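# Set the boxes upright and aligned on the shelf

## Task

Move every box onto the shelf so that each one stands upright, the boxes sit close together next to one another, and each is turned roughly square to the shelf. Grip them only as firmly as carrying needs, because a box that a gripper or arm squeezes or pushes too hard stops counting as placed.

## Robot and tools

Robot: two six-joint arms, left_arm and right_arm, each ending in a parallel two-finger gripper. Joint order within an arm is always waist, shoulder, elbow, wrist pitch, wrist yaw, wrist roll, followed by the gripper opening.

Frames: the scene frame has its origin at table-top height midway between the nominal arm bases, +x pointing out over the table, +y toward left_arm, +z up. Calibrated bases in the scene frame: left_arm at (-0.025, +0.235, 0) m, right_arm at (-0.037, -0.280, 0) m, both almost unrotated (quat_wxyz near (1, 0, 0, 0)) with +z up. Hand positions and orientations in results are given in each arm's own base frame, not the scene frame. Fixed cameras and the table use the scene frame. Printed hand poses may be wrong by a few centimetres, more when the arm reaches far.

A row is one flat list of 14 numbers covering both arms, even if only one arm moves: left waist, shoulder, elbow, wrist pitch, wrist yaw, wrist roll, left opening, then the same seven for right_arm. Joint values are absolute target angles in radians, not offsets. Stated ranges: waist -2.880 to 2.880, shoulder 0.000 to 3.142, elbow 0.000 to 3.019, wrist pitch -1.693 to 1.571, wrist yaw -1.571 to 1.571, wrist roll -2.094 to 2.094. A target more than 0.084 rad beyond a range end, and farther out than the current angle, gets the call rejected; true ends may differ by up to 0.084 rad. Opening is an absolute command from -1 (shut) to +1 (fully open). Writing 0 is a real command, so to keep a gripper unchanged resend its current command.

execute_actions(actions, cameras): actions is a list of actions; each action is a list of up to 15 rows, one row per 1/30 s control step. If fewer than 15 rows are given, the final row is held for the remaining steps. An empty list just reports state and images. cameras picks images: omitted, null or ["all"] gives all, [] gives none.

move(target, speed, blend, opening_speed, blocking, cameras): target is one 14-number row or a list of up to 15 rows, all absolute joint targets, sharing a 10 s budget. Joints are interpolated together, so the gripper path is curved, and nothing steers around obstacles or the other arm. speed is rad/s for the joint with the longest way to go, 0.01 to 12.57, default 0.5; one value or one per target. blend (rad) rounds corners at intermediate targets; 0 is the default. opening_speed is how fast the commanded opening changes, per second on the -1 to +1 scale, at least 0.2; use a low value to close gently. blocking=false returns after about 0.5 s while the motion continues; a new move replaces a running one. The result adds a move: line such as done, off_target (resting more than 0.035 rad from target), moving, held or fault, plus limits=held if steps were withheld. done does not mean nothing was touched.

wait(seconds): 0 to 10 s, arms hold their last command. stop(): brakes a running move; it needs room to decelerate. zoom_image(camera, region): camera is cam_head_left or cam_head_right; region is [x0, y0, x1, y1] in pixels from the top-left, at most 504 by 504. read_manual(section): only "licences". finished_scene(scene): scene number 1 or 2; cannot be undone, and the boxes must stay correctly placed without the robot afterwards.

Results: end_effector_position (m) and end_effector_quat_wxyz in the arm's base frame; the position is the point between the finger pads, about 1 cm back from the tips. Fingers point along the gripper's +z and open along its y. Joint positions and Joint velocities list each arm's six joints (rad, rad/s) then the pad gap (m, 0.094 when fully open); "within noise" means at rest. Joint targets shows what joints are currently driven toward; Tool commands shows gripper commands. grip_measured is the measured opening on the command scale. grip_effort_nm is motor effort, negative closing, not a pad force. Joint torques are drive outputs including arm weight, positive toward larger angles; joints 3 and 4 wrap at ±28 N m. Other lines: "joint sent to its limit", "joint command not followed" (clearance check altered targets), MOTOR HOT (85 °C) and OVER-TEMPERATURE FAULT (100 °C, the arm goes limp for 30 to 60 s or more).

Motion limits: each joint's target is kept within a lead of its measured angle (0.716 rad waist and shoulder, 0.645 elbow, 0.69 wrist pitch, 1.84 wrist yaw, 3.24 wrist roll), and targets that would shift the gripper more than 110 mm are scaled back, so large jumps take several actions.

Gripping: the fingers go to where grip_measured matches the number sent. Once the command is about 0.05 below the reading at first contact, the gripper squeezes at full force (roughly 50 to 64 N per pad). To avoid overpressing a box, close slowly and only slightly below the contact reading. To release, send an opening well above grip_measured.

Avoid: dropping boxes or releasing them while moving, fast impacts, pushing past contact, knocking anything off the table, collisions between the arms or closing a gripper on the other arm's fingers, and holding loads or stretched poses long enough to overheat. Loose objects may occasionally be nudged by outside pushes. Cameras: cam_head_left and cam_head_right, each 896x504.

Each tool is called after ">>>" as name([rows], argument=value, ...), one row to a line, values as JSON.

## Session

>>> execute_actions(actions=[])

Scene clock: 0.00 s.
left_arm: end_effector_position=(+0.8309, +0.0059, +0.2486) grip_measured=+1.000 grip_effort_nm=n/a end_effector_quat_wxyz=(+0.446, +0.135, +0.777, -0.423) | right_arm: end_effector_position=(+0.4863, -0.2885, +0.1044) grip_measured=+1.000 grip_effort_nm=n/a end_effector_quat_wxyz=(+0.069, +0.632, +0.765, -0.104)
Joint positions: left_arm=[0.189 2.217 2.049 -0.358 1.062 -0.117 0.094] | right_arm=[-0.464 1.831 1.471 -1.122 0.233 0.906 0.094]
Joint velocities: within noise
Joint torques (N m): no reading
Motor temperatures (°C): left_arm=[27 28 27 28 26 28 29] | right_arm=[28 29 29 31 31 28 27]
Heat: left arm: hottest gripper 29 °C; right arm: hottest wrist pitch 31 °C.
Joint targets: left_arm=[0.189 2.204 2.081 -0.353 1.062 -0.117] | right_arm=[-0.464 1.830 1.497 -1.120 0.233 0.906]
Tool commands: left_gripper/opening=+1.0 right_gripper/opening=+1.0

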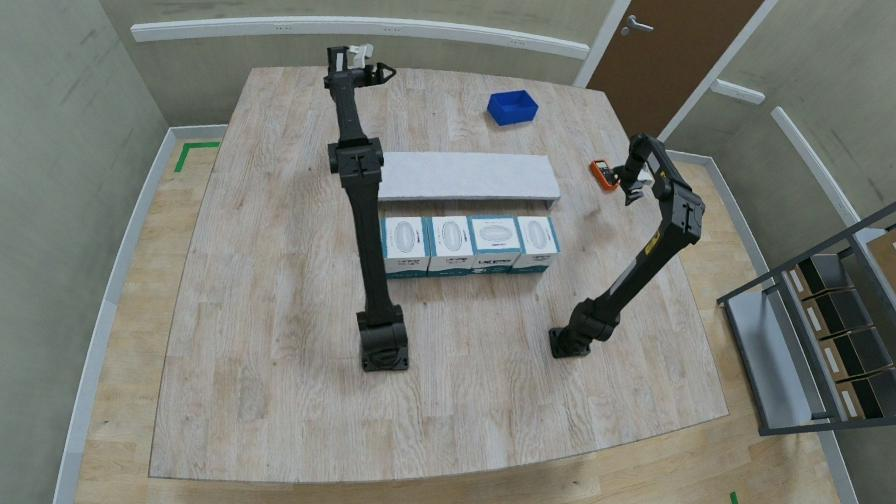

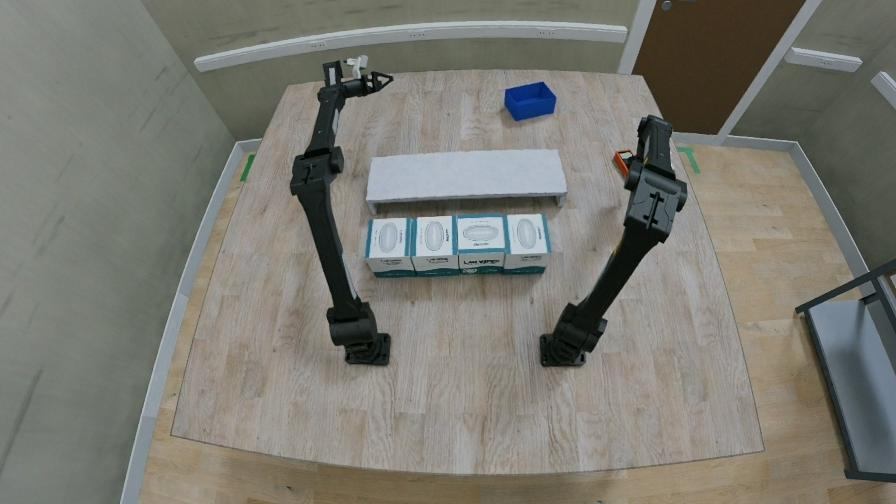

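>>> zoom_image(camera="cam_head_right", region=[350, 140, 590, 290])

>>> zoom_image(camera="cam_head_left", region=[350, 140, 590, 290])

Scaled by 2.100 from the camera's 896x504 image, which has a finer 1280x720 frame.

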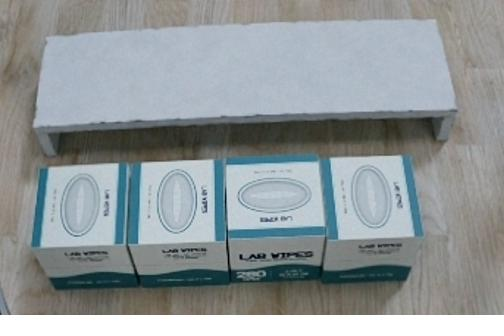

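Scaled by 2.100 from the camera's 896x504 image, which has a finer 1280x720 frame.

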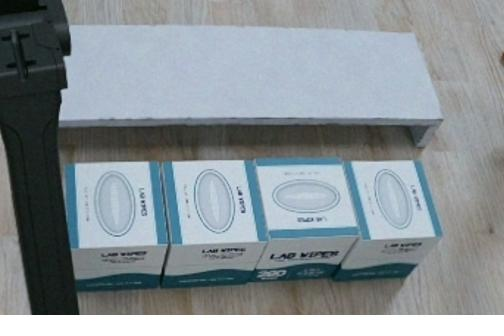

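>>> move([
  [0.189,1.9,2.0,-1.0,0.5,-0.117,1,-0.464,1.546,1.638,-1.12,0.233,0.5,1],
  [0.2187,1.546,1.638,-1.6626,0,0,-1,-0.2187,1.546,1.638,-1.6626,0,0,-1],
], speed=0.9, blend=0.1)

Scene clock: 79.47 s.
left_arm: end_effector_position=(+0.4528, +0.0975, +0.2980) grip_measured=-0.993 grip_effort_nm=-0.291 end_effector_quat_wxyz=(+0.003, -0.113, +0.994, -0.002) | right_arm: end_effector_position=(+0.4414, -0.1011, +0.2894) grip_measured=-0.985 grip_effort_nm=-0.833 end_effector_quat_wxyz=(-0.011, +0.117, +0.993, -0.001)
Joint positions: left_arm=[0.215 1.549 1.636 -1.652 0.004 -0.013 0] | right_arm=[-0.223 1.537 1.6 -1.655 0.004 0.013 0.001]
Joint velocities: within noise
Joint torques (N m): left_arm=[0.67 -13.51 8.23 0.4 -0.16 -0.03] | right_arm=[-0.97 -14.62 10.95 0.08 -0.08 -0.08]
Motor temperatures (°C): left_arm=[27 36 35 28 25 28 29] | right_arm=[28 34 36 31 30 28 27]
Heat: left arm: hottest shoulder 36 °C; right arm: hottest elbow 36 °C.
Joint targets: left_arm=[0.219 1.546 1.638 -1.663 0.000 0.000] | right_arm=[-0.219 1.546 1.638 -1.663 0.000 0.000]
move: off_target (right_arm); target 2's new numbers were sent with right_arm's elbow 0.038 rad from that target; right_arm: the elbow is farthest, 0.038 rad from its target

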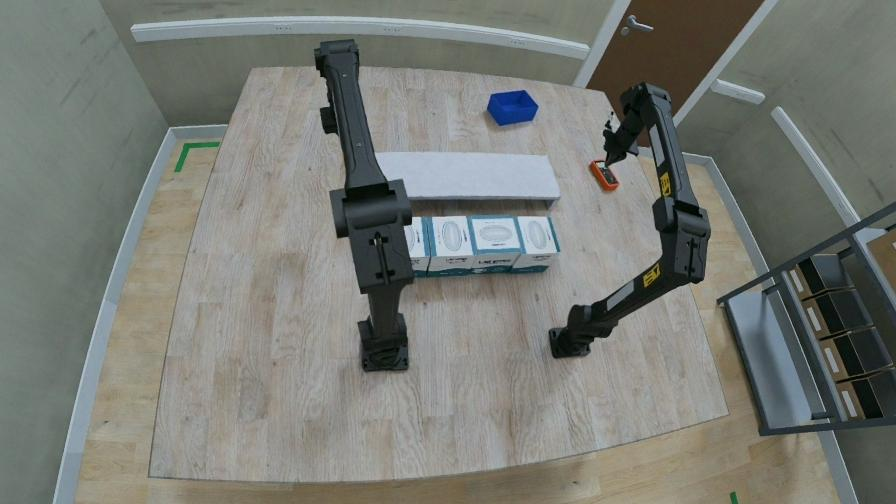

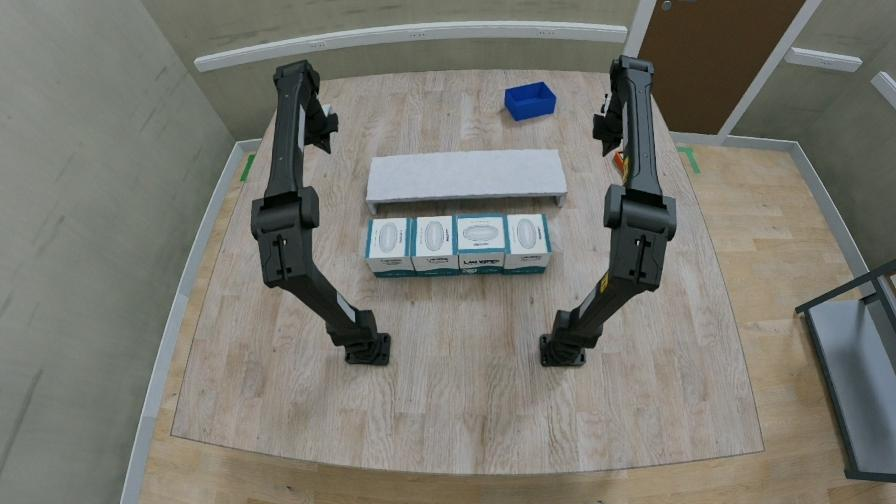

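>>> zoom_image(camera="cam_head_right", region=[290, 90, 350, 165])

>>> zoom_image(camera="cam_head_right", region=[580, 90, 640, 165])

>>> zoom_image(camera="cam_head_left", region=[580, 100, 650, 200])

>>> zoom_image(camera="cam_head_left", region=[340, 310, 620, 390])

>>> zoom_image(camera="cam_head_right", region=[320, 310, 600, 390])

>>> zoom_image(camera="cam_head_right", region=[350, 205, 470, 285])

>>> zoom_image(camera="cam_head_right", region=[440, 205, 560, 285])

>>> zoom_image(camera="cam_head_right", region=[350, 140, 590, 220])

>>> zoom_image(camera="cam_head_left", region=[440, 205, 570, 285])

Scaled by 6.720 from the camera's 896x504 image, which has a finer 1280x720 frame.

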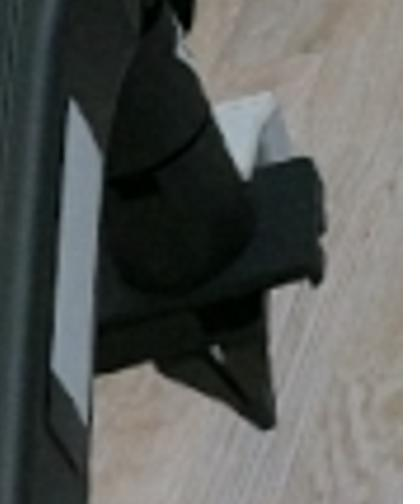

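Scaled by 6.720 from the camera's 896x504 image, which has a finer 1280x720 frame.

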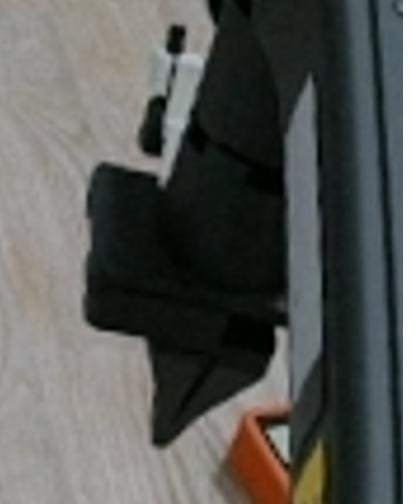

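Scaled by 5.040 from the camera's 896x504 image, which has a finer 1280x720 frame.

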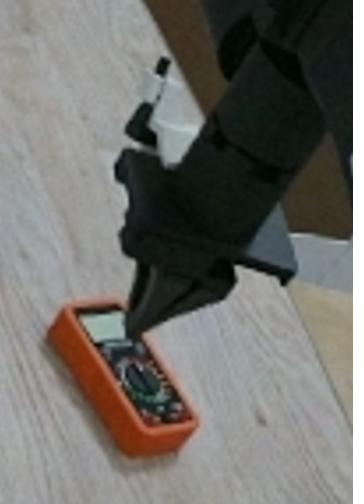

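Scaled by 1.800 from the camera's 896x504 image, which has a finer 1280x720 frame.

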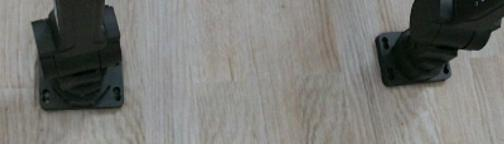

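Scaled by 1.800 from the camera's 896x504 image, which has a finer 1280x720 frame.

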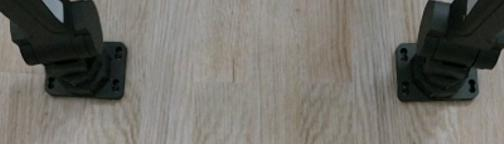

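Scaled by 4.200 from the camera's 896x504 image, which has a finer 1280x720 frame.

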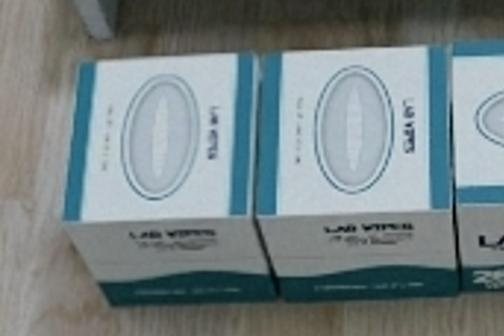

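Scaled by 4.200 from the camera's 896x504 image, which has a finer 1280x720 frame.

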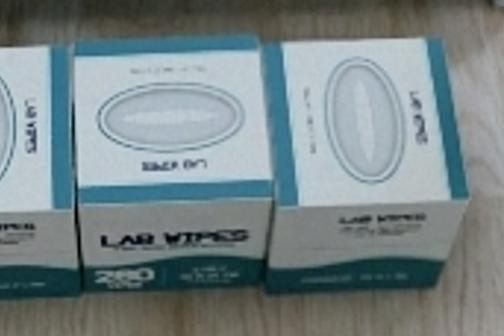

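Scaled by 2.100 from the camera's 896x504 image, which has a finer 1280x720 frame.

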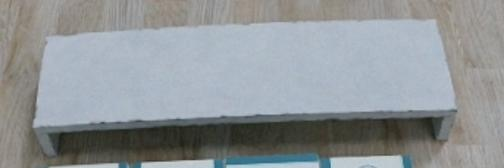

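Scaled by 3.877 from the camera's 896x504 image, which has a finer 1280x720 frame.

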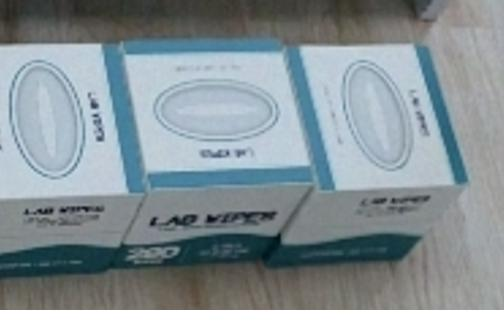

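>>> move([
  [0.2187,1.546,1.638,-1.6626,0,0,-1,0.585,0.730,0.873,-1.494,0.1434,-1.0017,-1],
  [0.2187,1.546,1.638,-1.6626,0,0,-1,0.585,0.857,0.372,-0.866,0.1434,-1.0017,-1],
], speed=0.9)

>>> zoom_image(camera="cam_head_right", region=[420, 190, 600, 350])

>>> zoom_image(camera="cam_head_left", region=[420, 190, 600, 350])

Scene clock: 299.57 s.
left_arm: end_effector_position=(+0.4528, +0.0975, +0.2980) grip_measured=-0.994 grip_effort_nm=-0.305 end_effector_quat_wxyz=(+0.003, -0.113, +0.994, -0.002) | right_arm: end_effector_position=(+0.1904, +0.0944, +0.0423) grip_measured=-0.985 grip_effort_nm=-0.833 end_effector_quat_wxyz=(-0.086, +0.694, -0.709, +0.089)
Joint positions: left_arm=[0.215 1.549 1.636 -1.652 0.004 -0.012 0] | right_arm=[0.575 0.853 0.365 -0.877 0.14 -0.988 0.001]
Joint velocities: within noise
Joint torques (N m): left_arm=[0.73 -13.51 8.23 0.39 -0.16 -0.04] | right_arm=[-0.44 -1.61 8.09 1.28 0.24 -0.06]
Motor temperatures (°C): left_arm=[27 32 34 27 25 27 29] | right_arm=[28 31 41 30 29 28 29]
Heat: left arm: hottest elbow 34 °C; right arm: hottest elbow 41 °C.
Joint targets: left_arm=[0.219 1.546 1.638 -1.663 0.000 0.000] | right_arm=[0.585 0.857 0.372 -0.866 0.144 -1.002]
move: done

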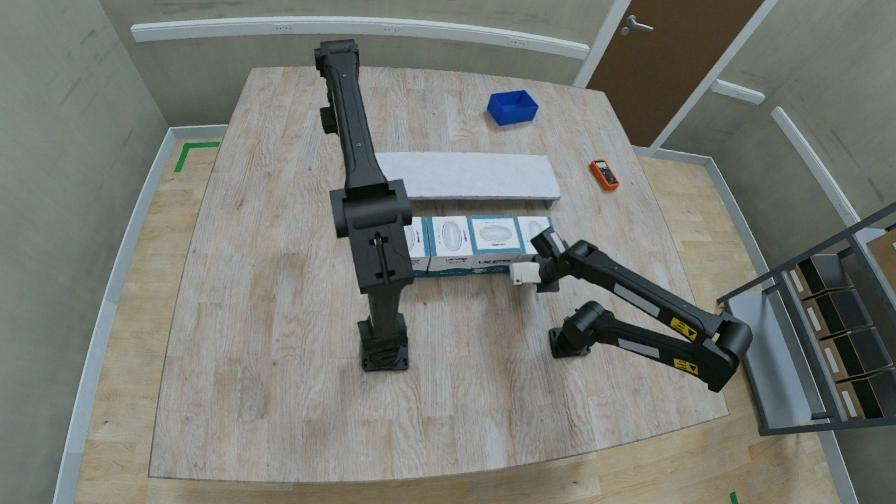

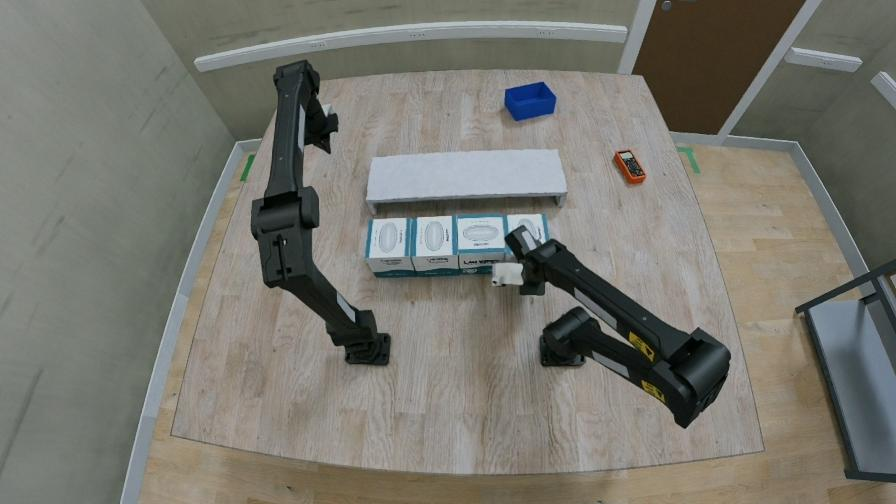

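Scaled by 2.800 from the camera's 896x504 image, which has a finer 1280x720 frame.

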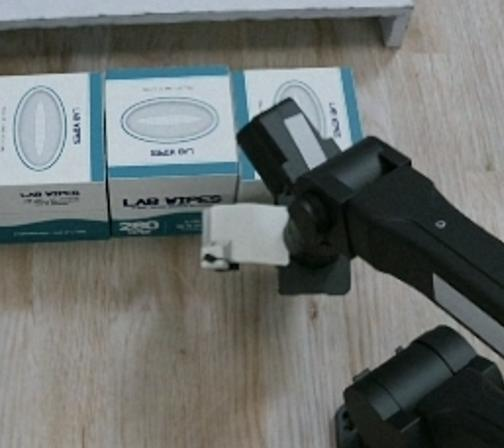

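Scaled by 2.800 from the camera's 896x504 image, which has a finer 1280x720 frame.

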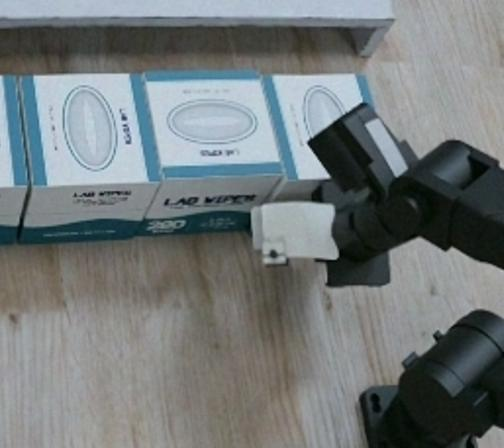

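>>> move([
  [0.2187,1.546,1.638,-1.6626,0,0,-1,0.4415,1.0598,0.4738,-0.7471,0.1108,-1.1424,-1],
  [0.2187,1.546,1.638,-1.6626,0,0,-1,0.3531,1.2401,0.600,-0.6846,0.0896,-1.2287,-1],
], speed=0.15, blend=0.03)

>>> zoom_image(camera="cam_head_right", region=[420, 170, 600, 330])

Scene clock: 306.80 s.
left_arm: end_effector_position=(+0.4528, +0.0975, +0.2980) grip_measured=-0.994 grip_effort_nm=-0.305 end_effector_quat_wxyz=(+0.003, -0.113, +0.994, -0.002) | right_arm: end_effector_position=(+0.2876, +0.0915, +0.0280) grip_measured=-0.985 grip_effort_nm=-0.833 end_effector_quat_wxyz=(-0.064, +0.704, -0.703, +0.081)
Joint positions: left_arm=[0.215 1.549 1.636 -1.652 0.004 -0.012 0] | right_arm=[0.363 1.233 0.549 -0.702 0.094 -1.219 0.001]
Joint velocities: within noise
Joint torques (N m): left_arm=[0.62 -13.51 8.27 0.42 -0.15 -0.04] | right_arm=[-2.02 -6.53 10.26 1.54 -0.11 -0.02]
Motor temperatures (°C): left_arm=[27 32 34 27 25 27 29] | right_arm=[28 31 40 30 29 28 29]
Heat: left arm: hottest elbow 34 °C; right arm: hottest elbow 40 °C.
Joint targets: left_arm=[0.219 1.546 1.638 -1.663 0.000 0.000] | right_arm=[0.353 1.240 0.600 -0.685 0.090 -1.229]
move: off_target (right_arm); right_arm: the elbow is farthest, 0.051 rad from its target

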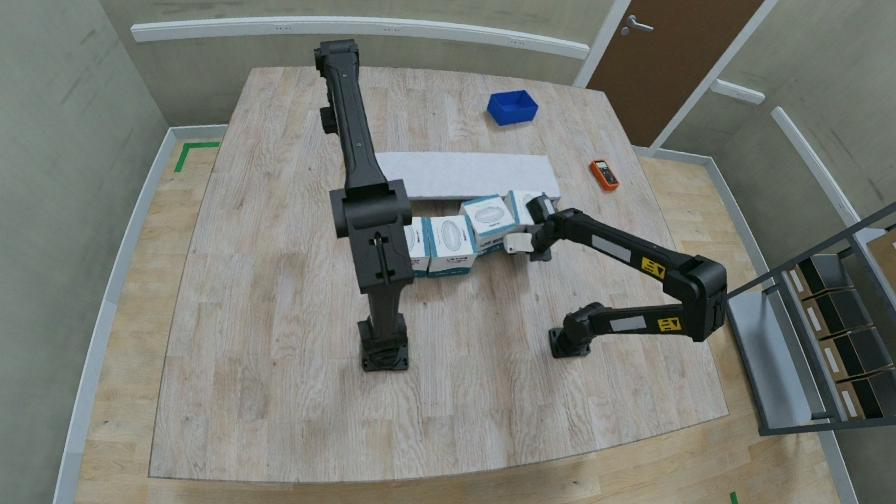

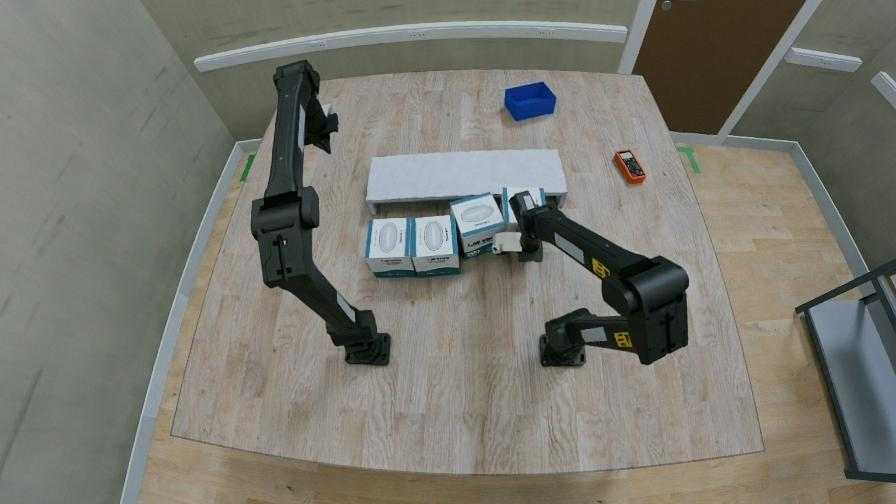

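Scaled by 2.800 from the camera's 896x504 image, which has a finer 1280x720 frame.

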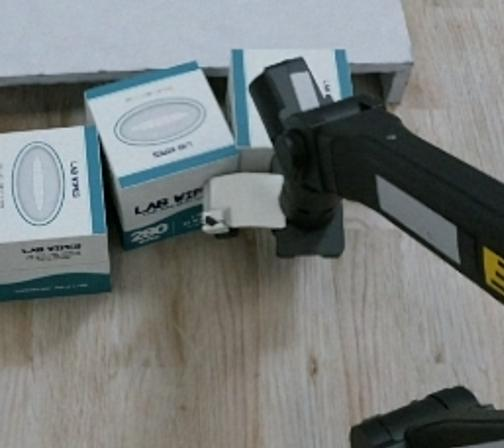

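>>> move([
  [0.2187,1.546,1.638,-1.6626,0,0,-1,0.4415,1.0598,0.4738,-0.7471,0.1108,-1.1424,-1],
  [0.2187,1.546,1.638,-1.6626,0,0,-1,0.585,0.730,0.873,-1.494,0.1434,-1.0017,-1],
  [0.2187,1.546,1.638,-1.6626,0,0,-1,-0.3,0.730,0.873,-1.494,0.1434,0.3,-1],
], speed=[0.3,0.9,1.0], blend=0.05)

>>> zoom_image(camera="cam_head_right", region=[350, 170, 590, 290])

>>> zoom_image(camera="cam_head_right", region=[440, 180, 570, 265])

>>> zoom_image(camera="cam_head_left", region=[450, 180, 580, 265])

Scene clock: 333.70 s.
left_arm: end_effector_position=(+0.4528, +0.0975, +0.2980) grip_measured=-0.994 grip_effort_nm=-0.305 end_effector_quat_wxyz=(+0.003, -0.113, +0.994, -0.002) | right_arm: end_effector_position=(+0.1932, -0.0834, +0.2314) grip_measured=-0.985 grip_effort_nm=-0.828 end_effector_quat_wxyz=(+0.092, +0.288, +0.950, -0.070)
Joint positions: left_arm=[0.215 1.549 1.636 -1.652 0.004 -0.012 0] | right_arm=[-0.29 0.727 0.827 -1.486 0.141 0.286 0.001]
Joint velocities: within noise
Joint torques (N m): left_arm=[0.67 -13.51 8.24 0.4 -0.16 -0.03] | right_arm=[-2.08 -1.14 11.74 0.44 0.27 0.17]
Motor temperatures (°C): left_arm=[27 32 34 27 25 27 29] | right_arm=[28 31 39 30 29 28 30]
Heat: left arm: hottest elbow 34 °C; right arm: hottest elbow 39 °C.
Joint targets: left_arm=[0.219 1.546 1.638 -1.663 0.000 0.000] | right_arm=[-0.300 0.730 0.873 -1.494 0.143 0.300]
move: off_target (right_arm); right_arm: the elbow is farthest, 0.046 rad from its target

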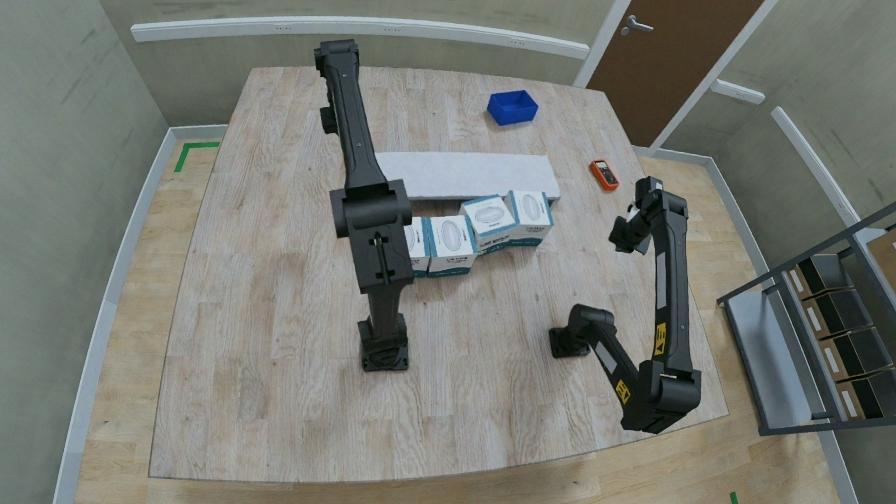

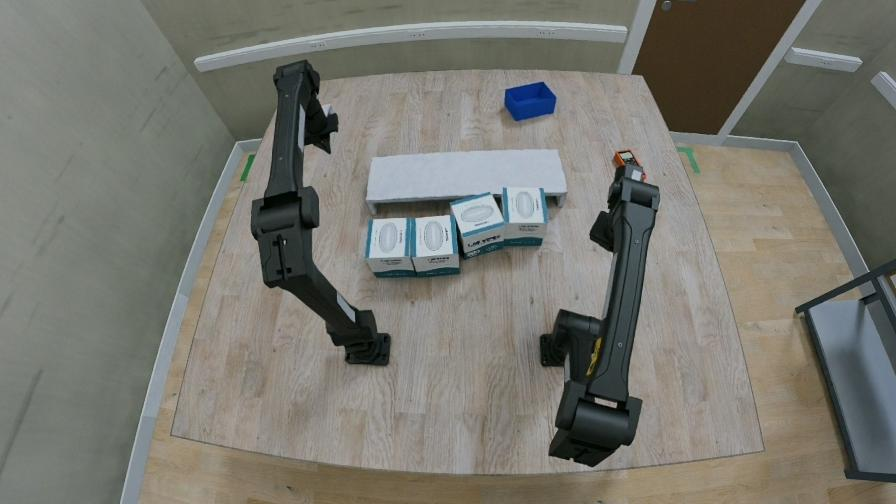

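Scaled by 2.100 from the camera's 896x504 image, which has a finer 1280x720 frame.

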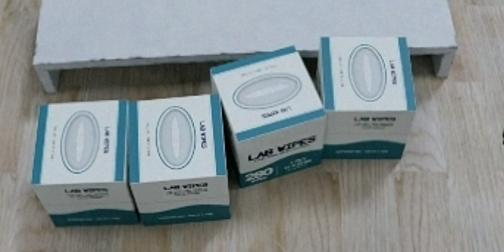

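Scaled by 3.877 from the camera's 896x504 image, which has a finer 1280x720 frame.

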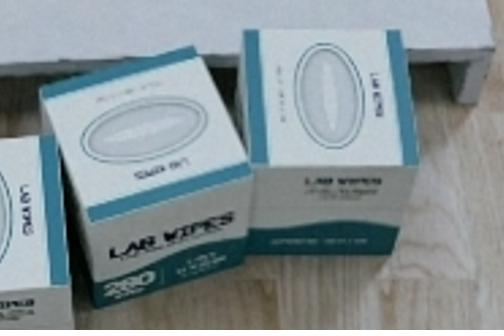

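Scaled by 3.877 from the camera's 896x504 image, which has a finer 1280x720 frame.

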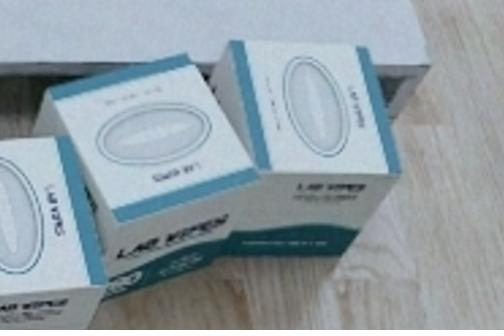

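>>> move([
  [-0.5503,1.8354,1.6988,-1.6587,0.1358,-2.085,-1,-0.3,0.730,0.873,-1.494,0.1434,0.3,-1],
  [-0.5503,1.9227,1.5003,-1.3729,0.1358,-2.085,-1,-0.3,0.730,0.873,-1.494,0.1434,0.3,-1],
], speed=[0.9,0.3])

>>> zoom_image(camera="cam_head_right", region=[420, 130, 600, 290])

>>> zoom_image(camera="cam_head_left", region=[420, 130, 600, 290])

Scene clock: 447.33 s.
left_arm: end_effector_position=(+0.4211, -0.2872, +0.0725) grip_measured=-0.994 grip_effort_nm=-0.305 end_effector_quat_wxyz=(+0.092, +0.689, -0.713, -0.091) | right_arm: end_effector_position=(+0.1932, -0.0834, +0.2314) grip_measured=-0.985 grip_effort_nm=-0.828 end_effector_quat_wxyz=(+0.092, +0.289, +0.950, -0.070)
Joint positions: left_arm=[-0.553 1.915 1.502 -1.382 0.133 -2.074 0] | right_arm=[-0.29 0.727 0.827 -1.486 0.141 0.287 0.001]
Joint velocities: within noise
Joint torques (N m): left_arm=[0.56 -16.62 6.78 0.7 0.18 -0.26] | right_arm=[-2.02 -1.2 11.74 0.47 0.28 0.16]
Motor temperatures (°C): left_arm=[27 32 34 27 25 27 29] | right_arm=[28 29 43 30 29 28 30]
Heat: left arm: hottest elbow 34 °C; right arm: hottest elbow 43 °C.
Joint targets: left_arm=[-0.550 1.923 1.500 -1.373 0.136 -2.085] | right_arm=[-0.300 0.730 0.873 -1.494 0.143 0.300]
move: off_target (right_arm); right_arm: the elbow is farthest, 0.046 rad from its target

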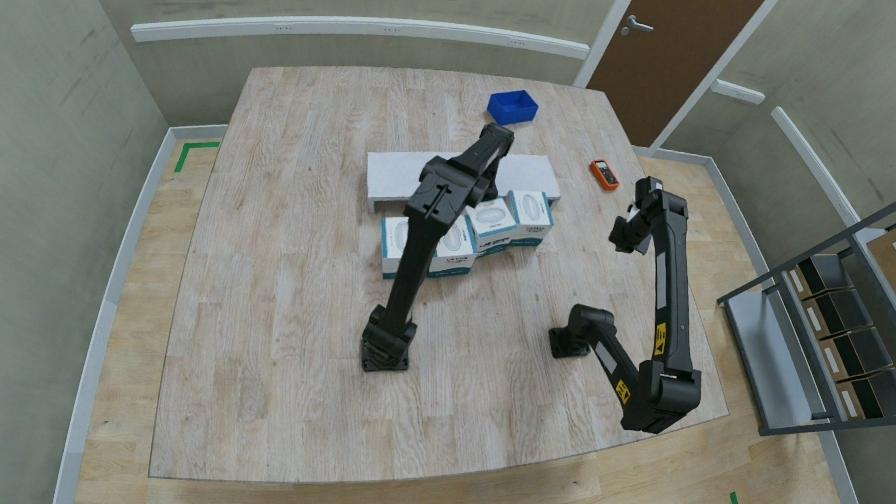

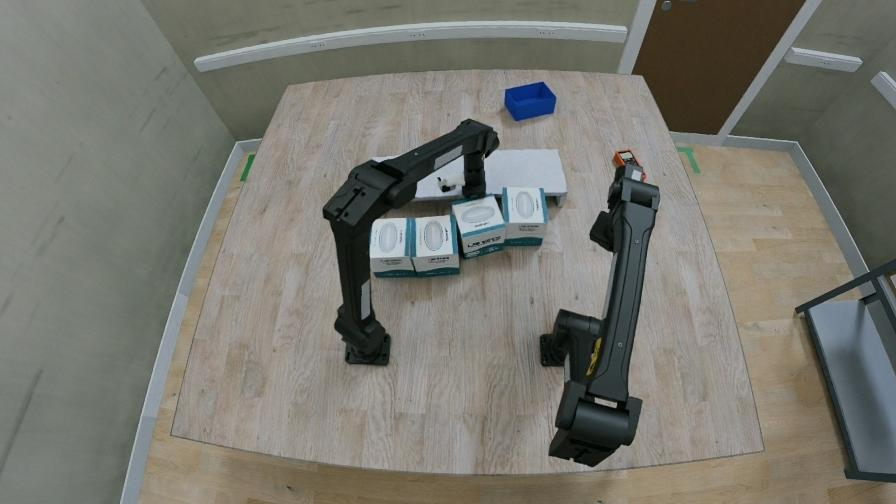

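Scaled by 2.800 from the camera's 896x504 image, which has a finer 1280x720 frame.

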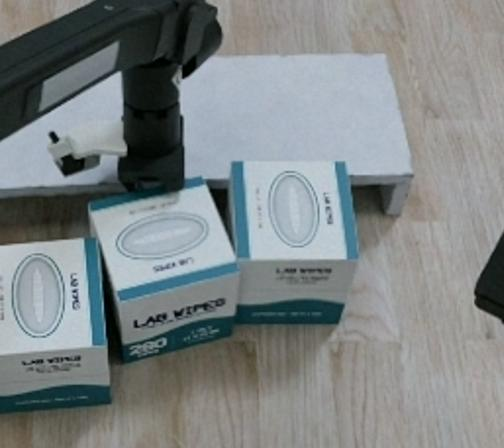

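Scaled by 2.800 from the camera's 896x504 image, which has a finer 1280x720 frame.

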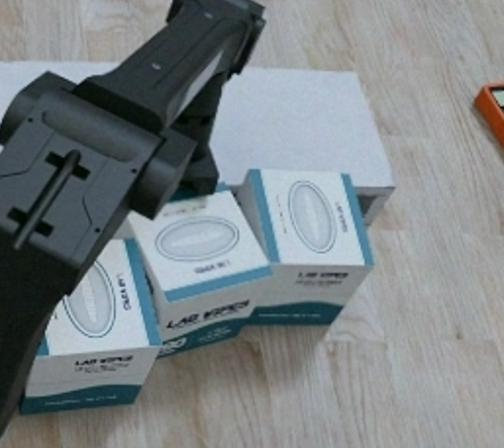

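>>> move(target=[-0.6608,1.7296,1.217,-1.2666,0.1595,-2.085,-1,-0.3,0.730,0.873,-1.494,0.1434,0.3,-1], speed=0.12)

>>> zoom_image(camera="cam_head_right", region=[420, 150, 600, 310])

Scene clock: 453.93 s.
left_arm: end_effector_position=(+0.3283, -0.2833, +0.0639) grip_measured=-0.994 grip_effort_nm=-0.305 end_effector_quat_wxyz=(-0.098, -0.655, +0.743, +0.092) | right_arm: end_effector_position=(+0.1932, -0.0834, +0.2314) grip_measured=-0.985 grip_effort_nm=-0.833 end_effector_quat_wxyz=(+0.092, +0.289, +0.950, -0.070)
Joint positions: left_arm=[-0.65 1.746 1.226 -1.272 0.154 -2.077 0] | right_arm=[-0.29 0.727 0.827 -1.486 0.141 0.287 0.001]
Joint velocities: within noise
Joint torques (N m): left_arm=[-0.62 -15.79 5.85 0.51 0.29 -0.22] | right_arm=[-2.08 -1.2 11.75 0.49 0.28 0.16]
Motor temperatures (°C): left_arm=[27 32 34 27 25 27 29] | right_arm=[28 29 43 30 29 28 30]
Heat: left arm: hottest elbow 34 °C; right arm: hottest elbow 43 °C.
Joint targets: left_arm=[-0.661 1.729 1.217 -1.267 0.160 -2.085] | right_arm=[-0.300 0.730 0.873 -1.494 0.143 0.300]
move: off_target (right_arm); right_arm: the elbow is farthest, 0.046 rad from its target

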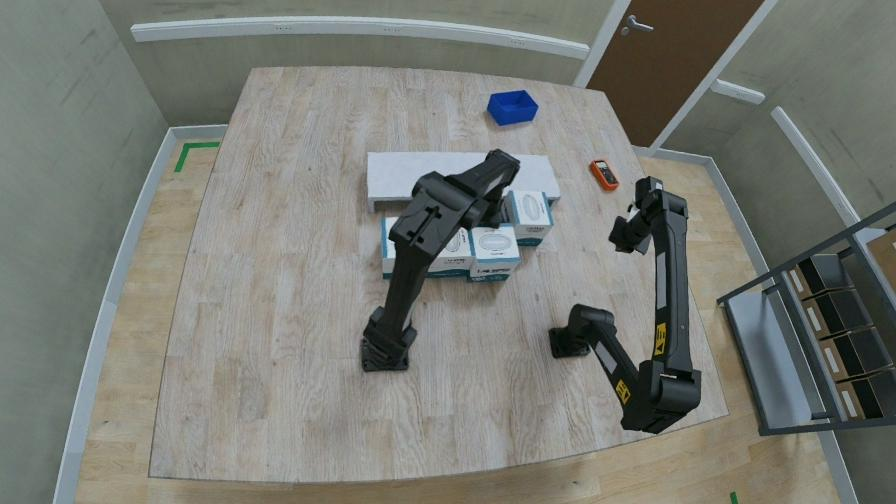

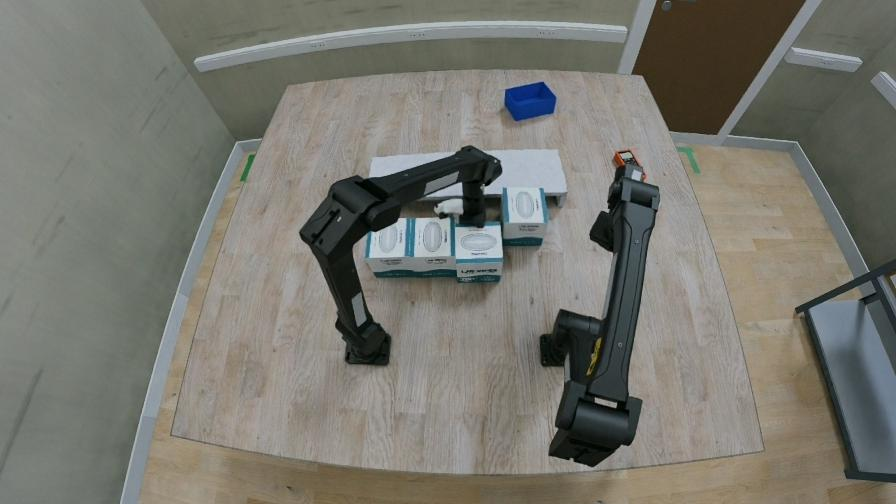

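Scaled by 2.800 from the camera's 896x504 image, which has a finer 1280x720 frame.

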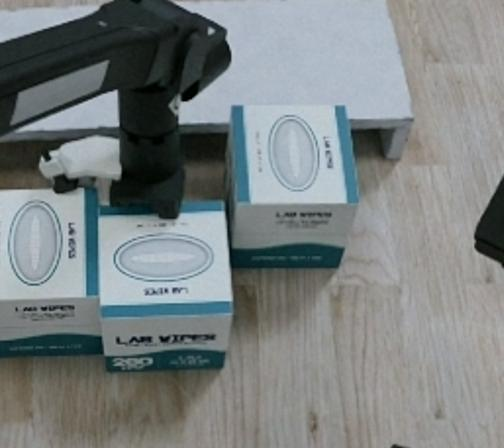

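>>> move([
  [-0.6,1.83,1.36,-1.32,0.147,-2.085,-1,-0.3,0.730,0.873,-1.494,0.1434,0.3,-1],
  [-0.5503,1.8354,1.6988,-1.6587,0.1358,-2.085,-1,-0.3,0.730,0.873,-1.494,0.1434,0.3,-1],
  [-0.6641,1.5709,1.3804,-1.2166,0.2052,-0.6808,-1,-0.15,1.3793,1.1914,-1.4099,-0.2604,-0.1045,-1],
  [-0.6641,1.6644,1.1907,-0.9334,0.2052,-0.6808,-1,-0.101,1.4766,0.9859,-1.107,-0.2604,-0.1045,-1],
], speed=[0.3,0.6,1.0,0.3])

>>> zoom_image(camera="cam_head_right", region=[420, 130, 600, 290])

>>> zoom_image(camera="cam_head_left", region=[420, 130, 600, 290])

Scene clock: 553.83 s.
left_arm: end_effector_position=(+0.3736, -0.3337, +0.0871) grip_measured=-0.994 grip_effort_nm=-0.295 end_effector_quat_wxyz=(-0.005, -0.009, +0.992, -0.124) | right_arm: end_effector_position=(+0.3831, +0.0012, +0.0951) grip_measured=-0.985 grip_effort_nm=-0.828 end_effector_quat_wxyz=(-0.003, +0.012, +0.992, +0.129)
Joint positions: left_arm=[-0.659 1.663 1.188 -0.948 0.201 -0.693 0] | right_arm=[-0.11 1.469 0.982 -1.116 -0.257 -0.091 0.001]
Joint velocities: within noise
Joint torques (N m): left_arm=[-0.03 -14.45 7.47 1.76 0.29 -0.01] | right_arm=[-0.56 -11.93 7.53 0.75 -0.26 -0.1]
Motor temperatures (°C): left_arm=[27 32 32 27 25 27 29] | right_arm=[27 29 44 30 29 28 30]
Heat: left arm: hottest shoulder 32 °C; right arm: hottest elbow 44 °C.
Joint targets: left_arm=[-0.664 1.665 1.191 -0.934 0.205 -0.681] | right_arm=[-0.101 1.477 0.986 -1.107 -0.260 -0.104]
move: done

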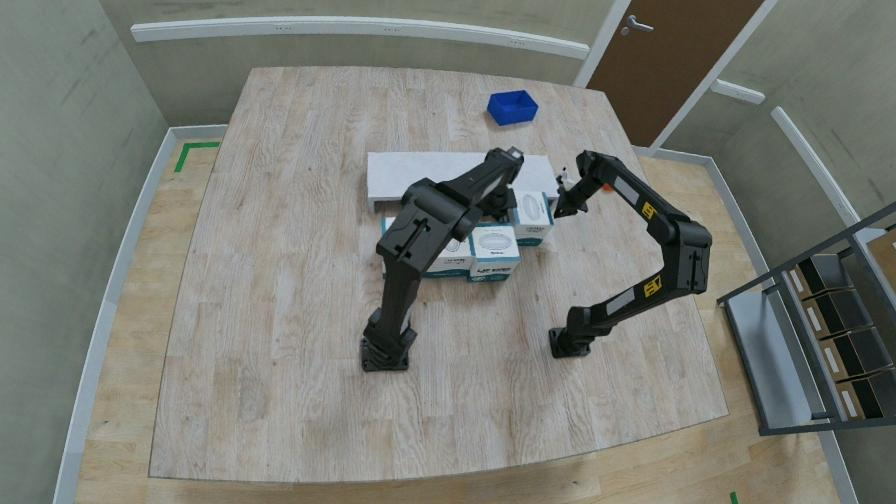

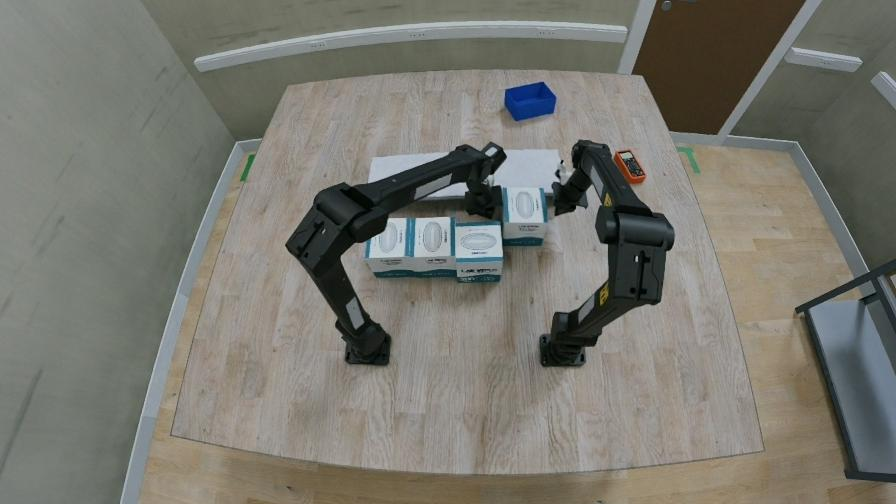

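Scaled by 2.800 from the camera's 896x504 image, which has a finer 1280x720 frame.

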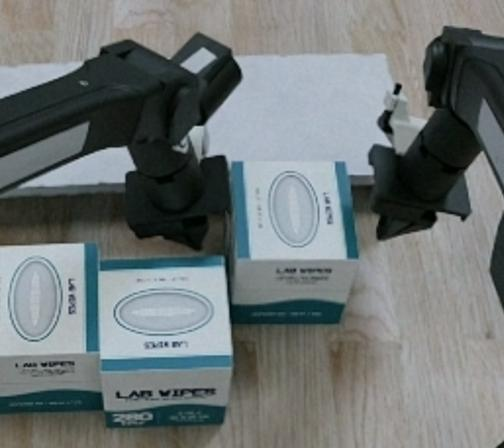

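Scaled by 2.800 from the camera's 896x504 image, which has a finer 1280x720 frame.

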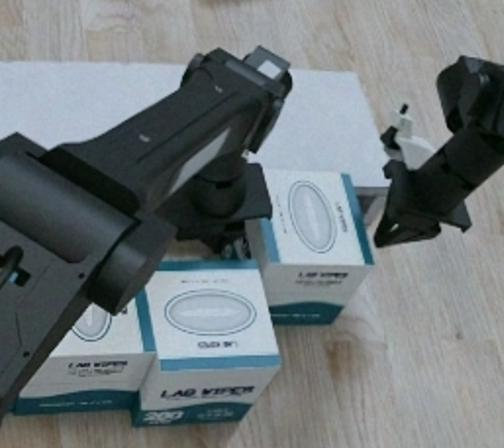

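>>> move(target=[-0.6885,1.6859,1.219,-0.9353,0.2012,-0.7055,-1,-0.0627,1.4766,0.9859,-1.0969,-0.2613,-0.065,-1], speed=0.05, cameras=[])

>>> move(target=[-0.6983,1.6945,1.2303,-0.9361,0.1996,-0.7154,-1,-0.0473,1.4766,0.9859,-1.0927,-0.2615,-0.049,-1], speed=0.04)

>>> zoom_image(camera="cam_head_right", region=[420, 130, 600, 290])

Scene clock: 562.27 s.
left_arm: end_effector_position=(+0.3657, -0.3413, +0.0793) grip_measured=-0.994 grip_effort_nm=-0.305 end_effector_quat_wxyz=(-0.013, +0.001, +0.993, -0.119) | right_arm: end_effector_position=(+0.3851, +0.0159, +0.0951) grip_measured=-0.985 grip_effort_nm=-0.828 end_effector_quat_wxyz=(-0.002, -0.002, +0.992, +0.129)
Joint positions: left_arm=[-0.681 1.679 1.188 -0.948 0.201 -0.693 0] | right_arm=[-0.071 1.469 0.982 -1.106 -0.258 -0.079 0.001]
Joint velocities: within noise
Joint torques (N m): left_arm=[-0.73 -13.8 9.72 1.66 0.12 -0.23] | right_arm=[-0.56 -12.04 7.53 0.8 -0.26 0.11]
Motor temperatures (°C): left_arm=[27 32 32 27 25 27 29] | right_arm=[27 29 43 30 29 28 30]
Heat: left arm: hottest shoulder 32 °C; right arm: hottest elbow 43 °C.
Joint targets: left_arm=[-0.689 1.686 1.219 -0.935 0.201 -0.706] | right_arm=[-0.063 1.477 0.986 -1.097 -0.261 -0.065]
move: done
No camera images: "cameras" was empty.

Scene clock: 563.17 s.
left_arm: end_effector_position=(+0.3621, -0.3445, +0.0753) grip_measured=-0.994 grip_effort_nm=-0.295 end_effector_quat_wxyz=(-0.017, +0.000, +0.993, -0.116) | right_arm: end_effector_position=(+0.3858, +0.0216, +0.0951) grip_measured=-0.985 grip_effort_nm=-0.838 end_effector_quat_wxyz=(-0.002, -0.002, +0.992, +0.129)
Joint positions: left_arm=[-0.691 1.688 1.188 -0.948 0.201 -0.703 0] | right_arm=[-0.057 1.469 0.982 -1.102 -0.258 -0.063 0.001]
Joint velocities: within noise
Joint torques (N m): left_arm=[-0.38 -13.74 10.56 1.62 0.04 -0.24] | right_arm=[-0.5 -12.04 7.54 0.81 -0.26 0.1]
Motor temperatures (°C): left_arm=[27 32 32 27 25 27 29] | right_arm=[27 29 43 30 29 28 30]
Heat: left arm: hottest shoulder 32 °C; right arm: hottest elbow 43 °C.
Joint targets: left_arm=[-0.698 1.695 1.230 -0.936 0.200 -0.715] | right_arm=[-0.047 1.477 0.986 -1.093 -0.262 -0.049]
move: off_target (left_arm); left_arm: the elbow is farthest, 0.042 rad from its target

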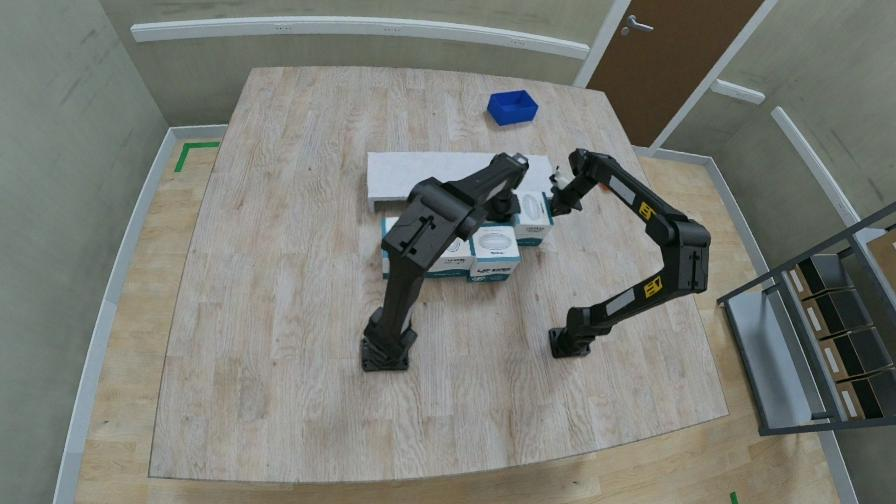

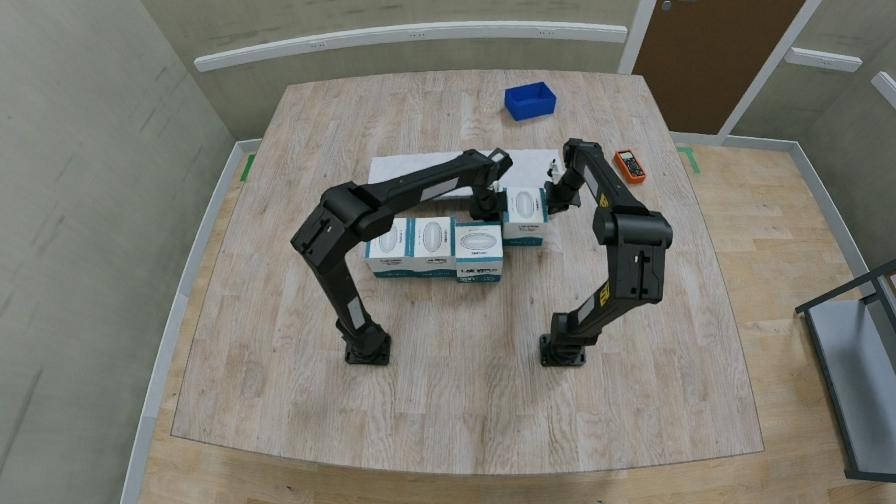

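Scaled by 2.800 from the camera's 896x504 image, which has a finer 1280x720 frame.

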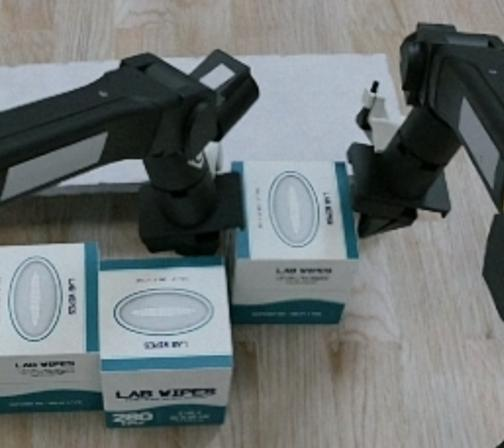

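>>> move(target=[-0.6983,1.6945,1.265,-0.97,0.1996,-0.7154,-1,-0.0473,1.4766,0.9859,-1.0927,-0.2615,-0.049,-1], speed=0.06, cameras=["cam_head_right"])

>>> zoom_image(camera="cam_head_right", region=[460, 150, 570, 250])

Scene clock: 573.80 s.
left_arm: end_effector_position=(+0.3679, -0.3493, +0.0837) grip_measured=-0.994 grip_effort_nm=-0.305 end_effector_quat_wxyz=(-0.013, +0.001, +0.993, -0.120) | right_arm: end_effector_position=(+0.3859, +0.0216, +0.0951) grip_measured=-0.985 grip_effort_nm=-0.823 end_effector_quat_wxyz=(-0.002, -0.002, +0.992, +0.129)
Joint positions: left_arm=[-0.691 1.688 1.213 -0.96 0.201 -0.703 0] | right_arm=[-0.057 1.469 0.982 -1.102 -0.258 -0.062 0.001]
Joint velocities: within noise
Joint torques (N m): left_arm=[-0.38 -13.92 11.45 0.68 0.05 -0.24] | right_arm=[-0.56 -12.04 7.53 0.81 -0.26 0.14]
Motor temperatures (°C): left_arm=[27 32 33 27 25 27 29] | right_arm=[27 29 42 30 29 28 30]
Heat: left arm: hottest elbow 33 °C; right arm: hottest elbow 42 °C.
Joint targets: left_arm=[-0.698 1.695 1.265 -0.970 0.200 -0.715] | right_arm=[-0.047 1.477 0.986 -1.093 -0.262 -0.049]
move: off_target (left_arm); left_arm: the elbow is farthest, 0.052 rad from its target
Images, in order (width x height): cam_head_right 896x504.

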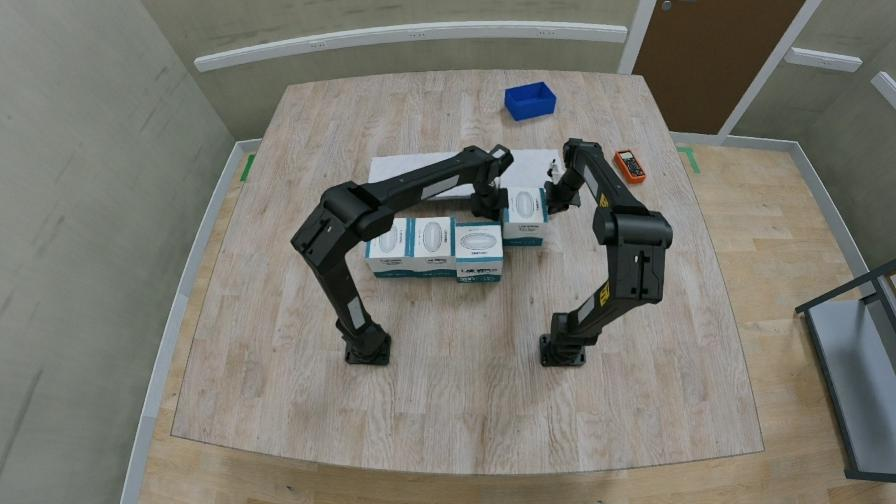

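Scaled by 4.582 from the camera's 896x504 image, which has a finer 1280x720 frame.

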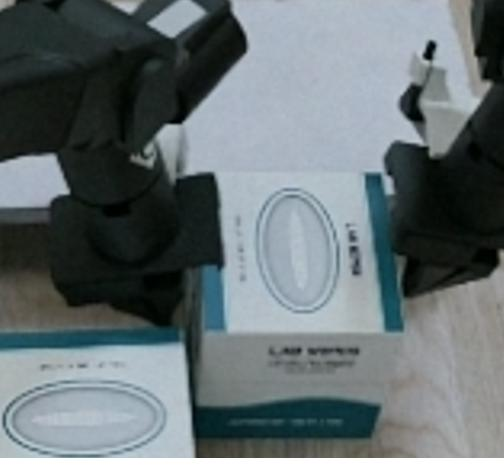

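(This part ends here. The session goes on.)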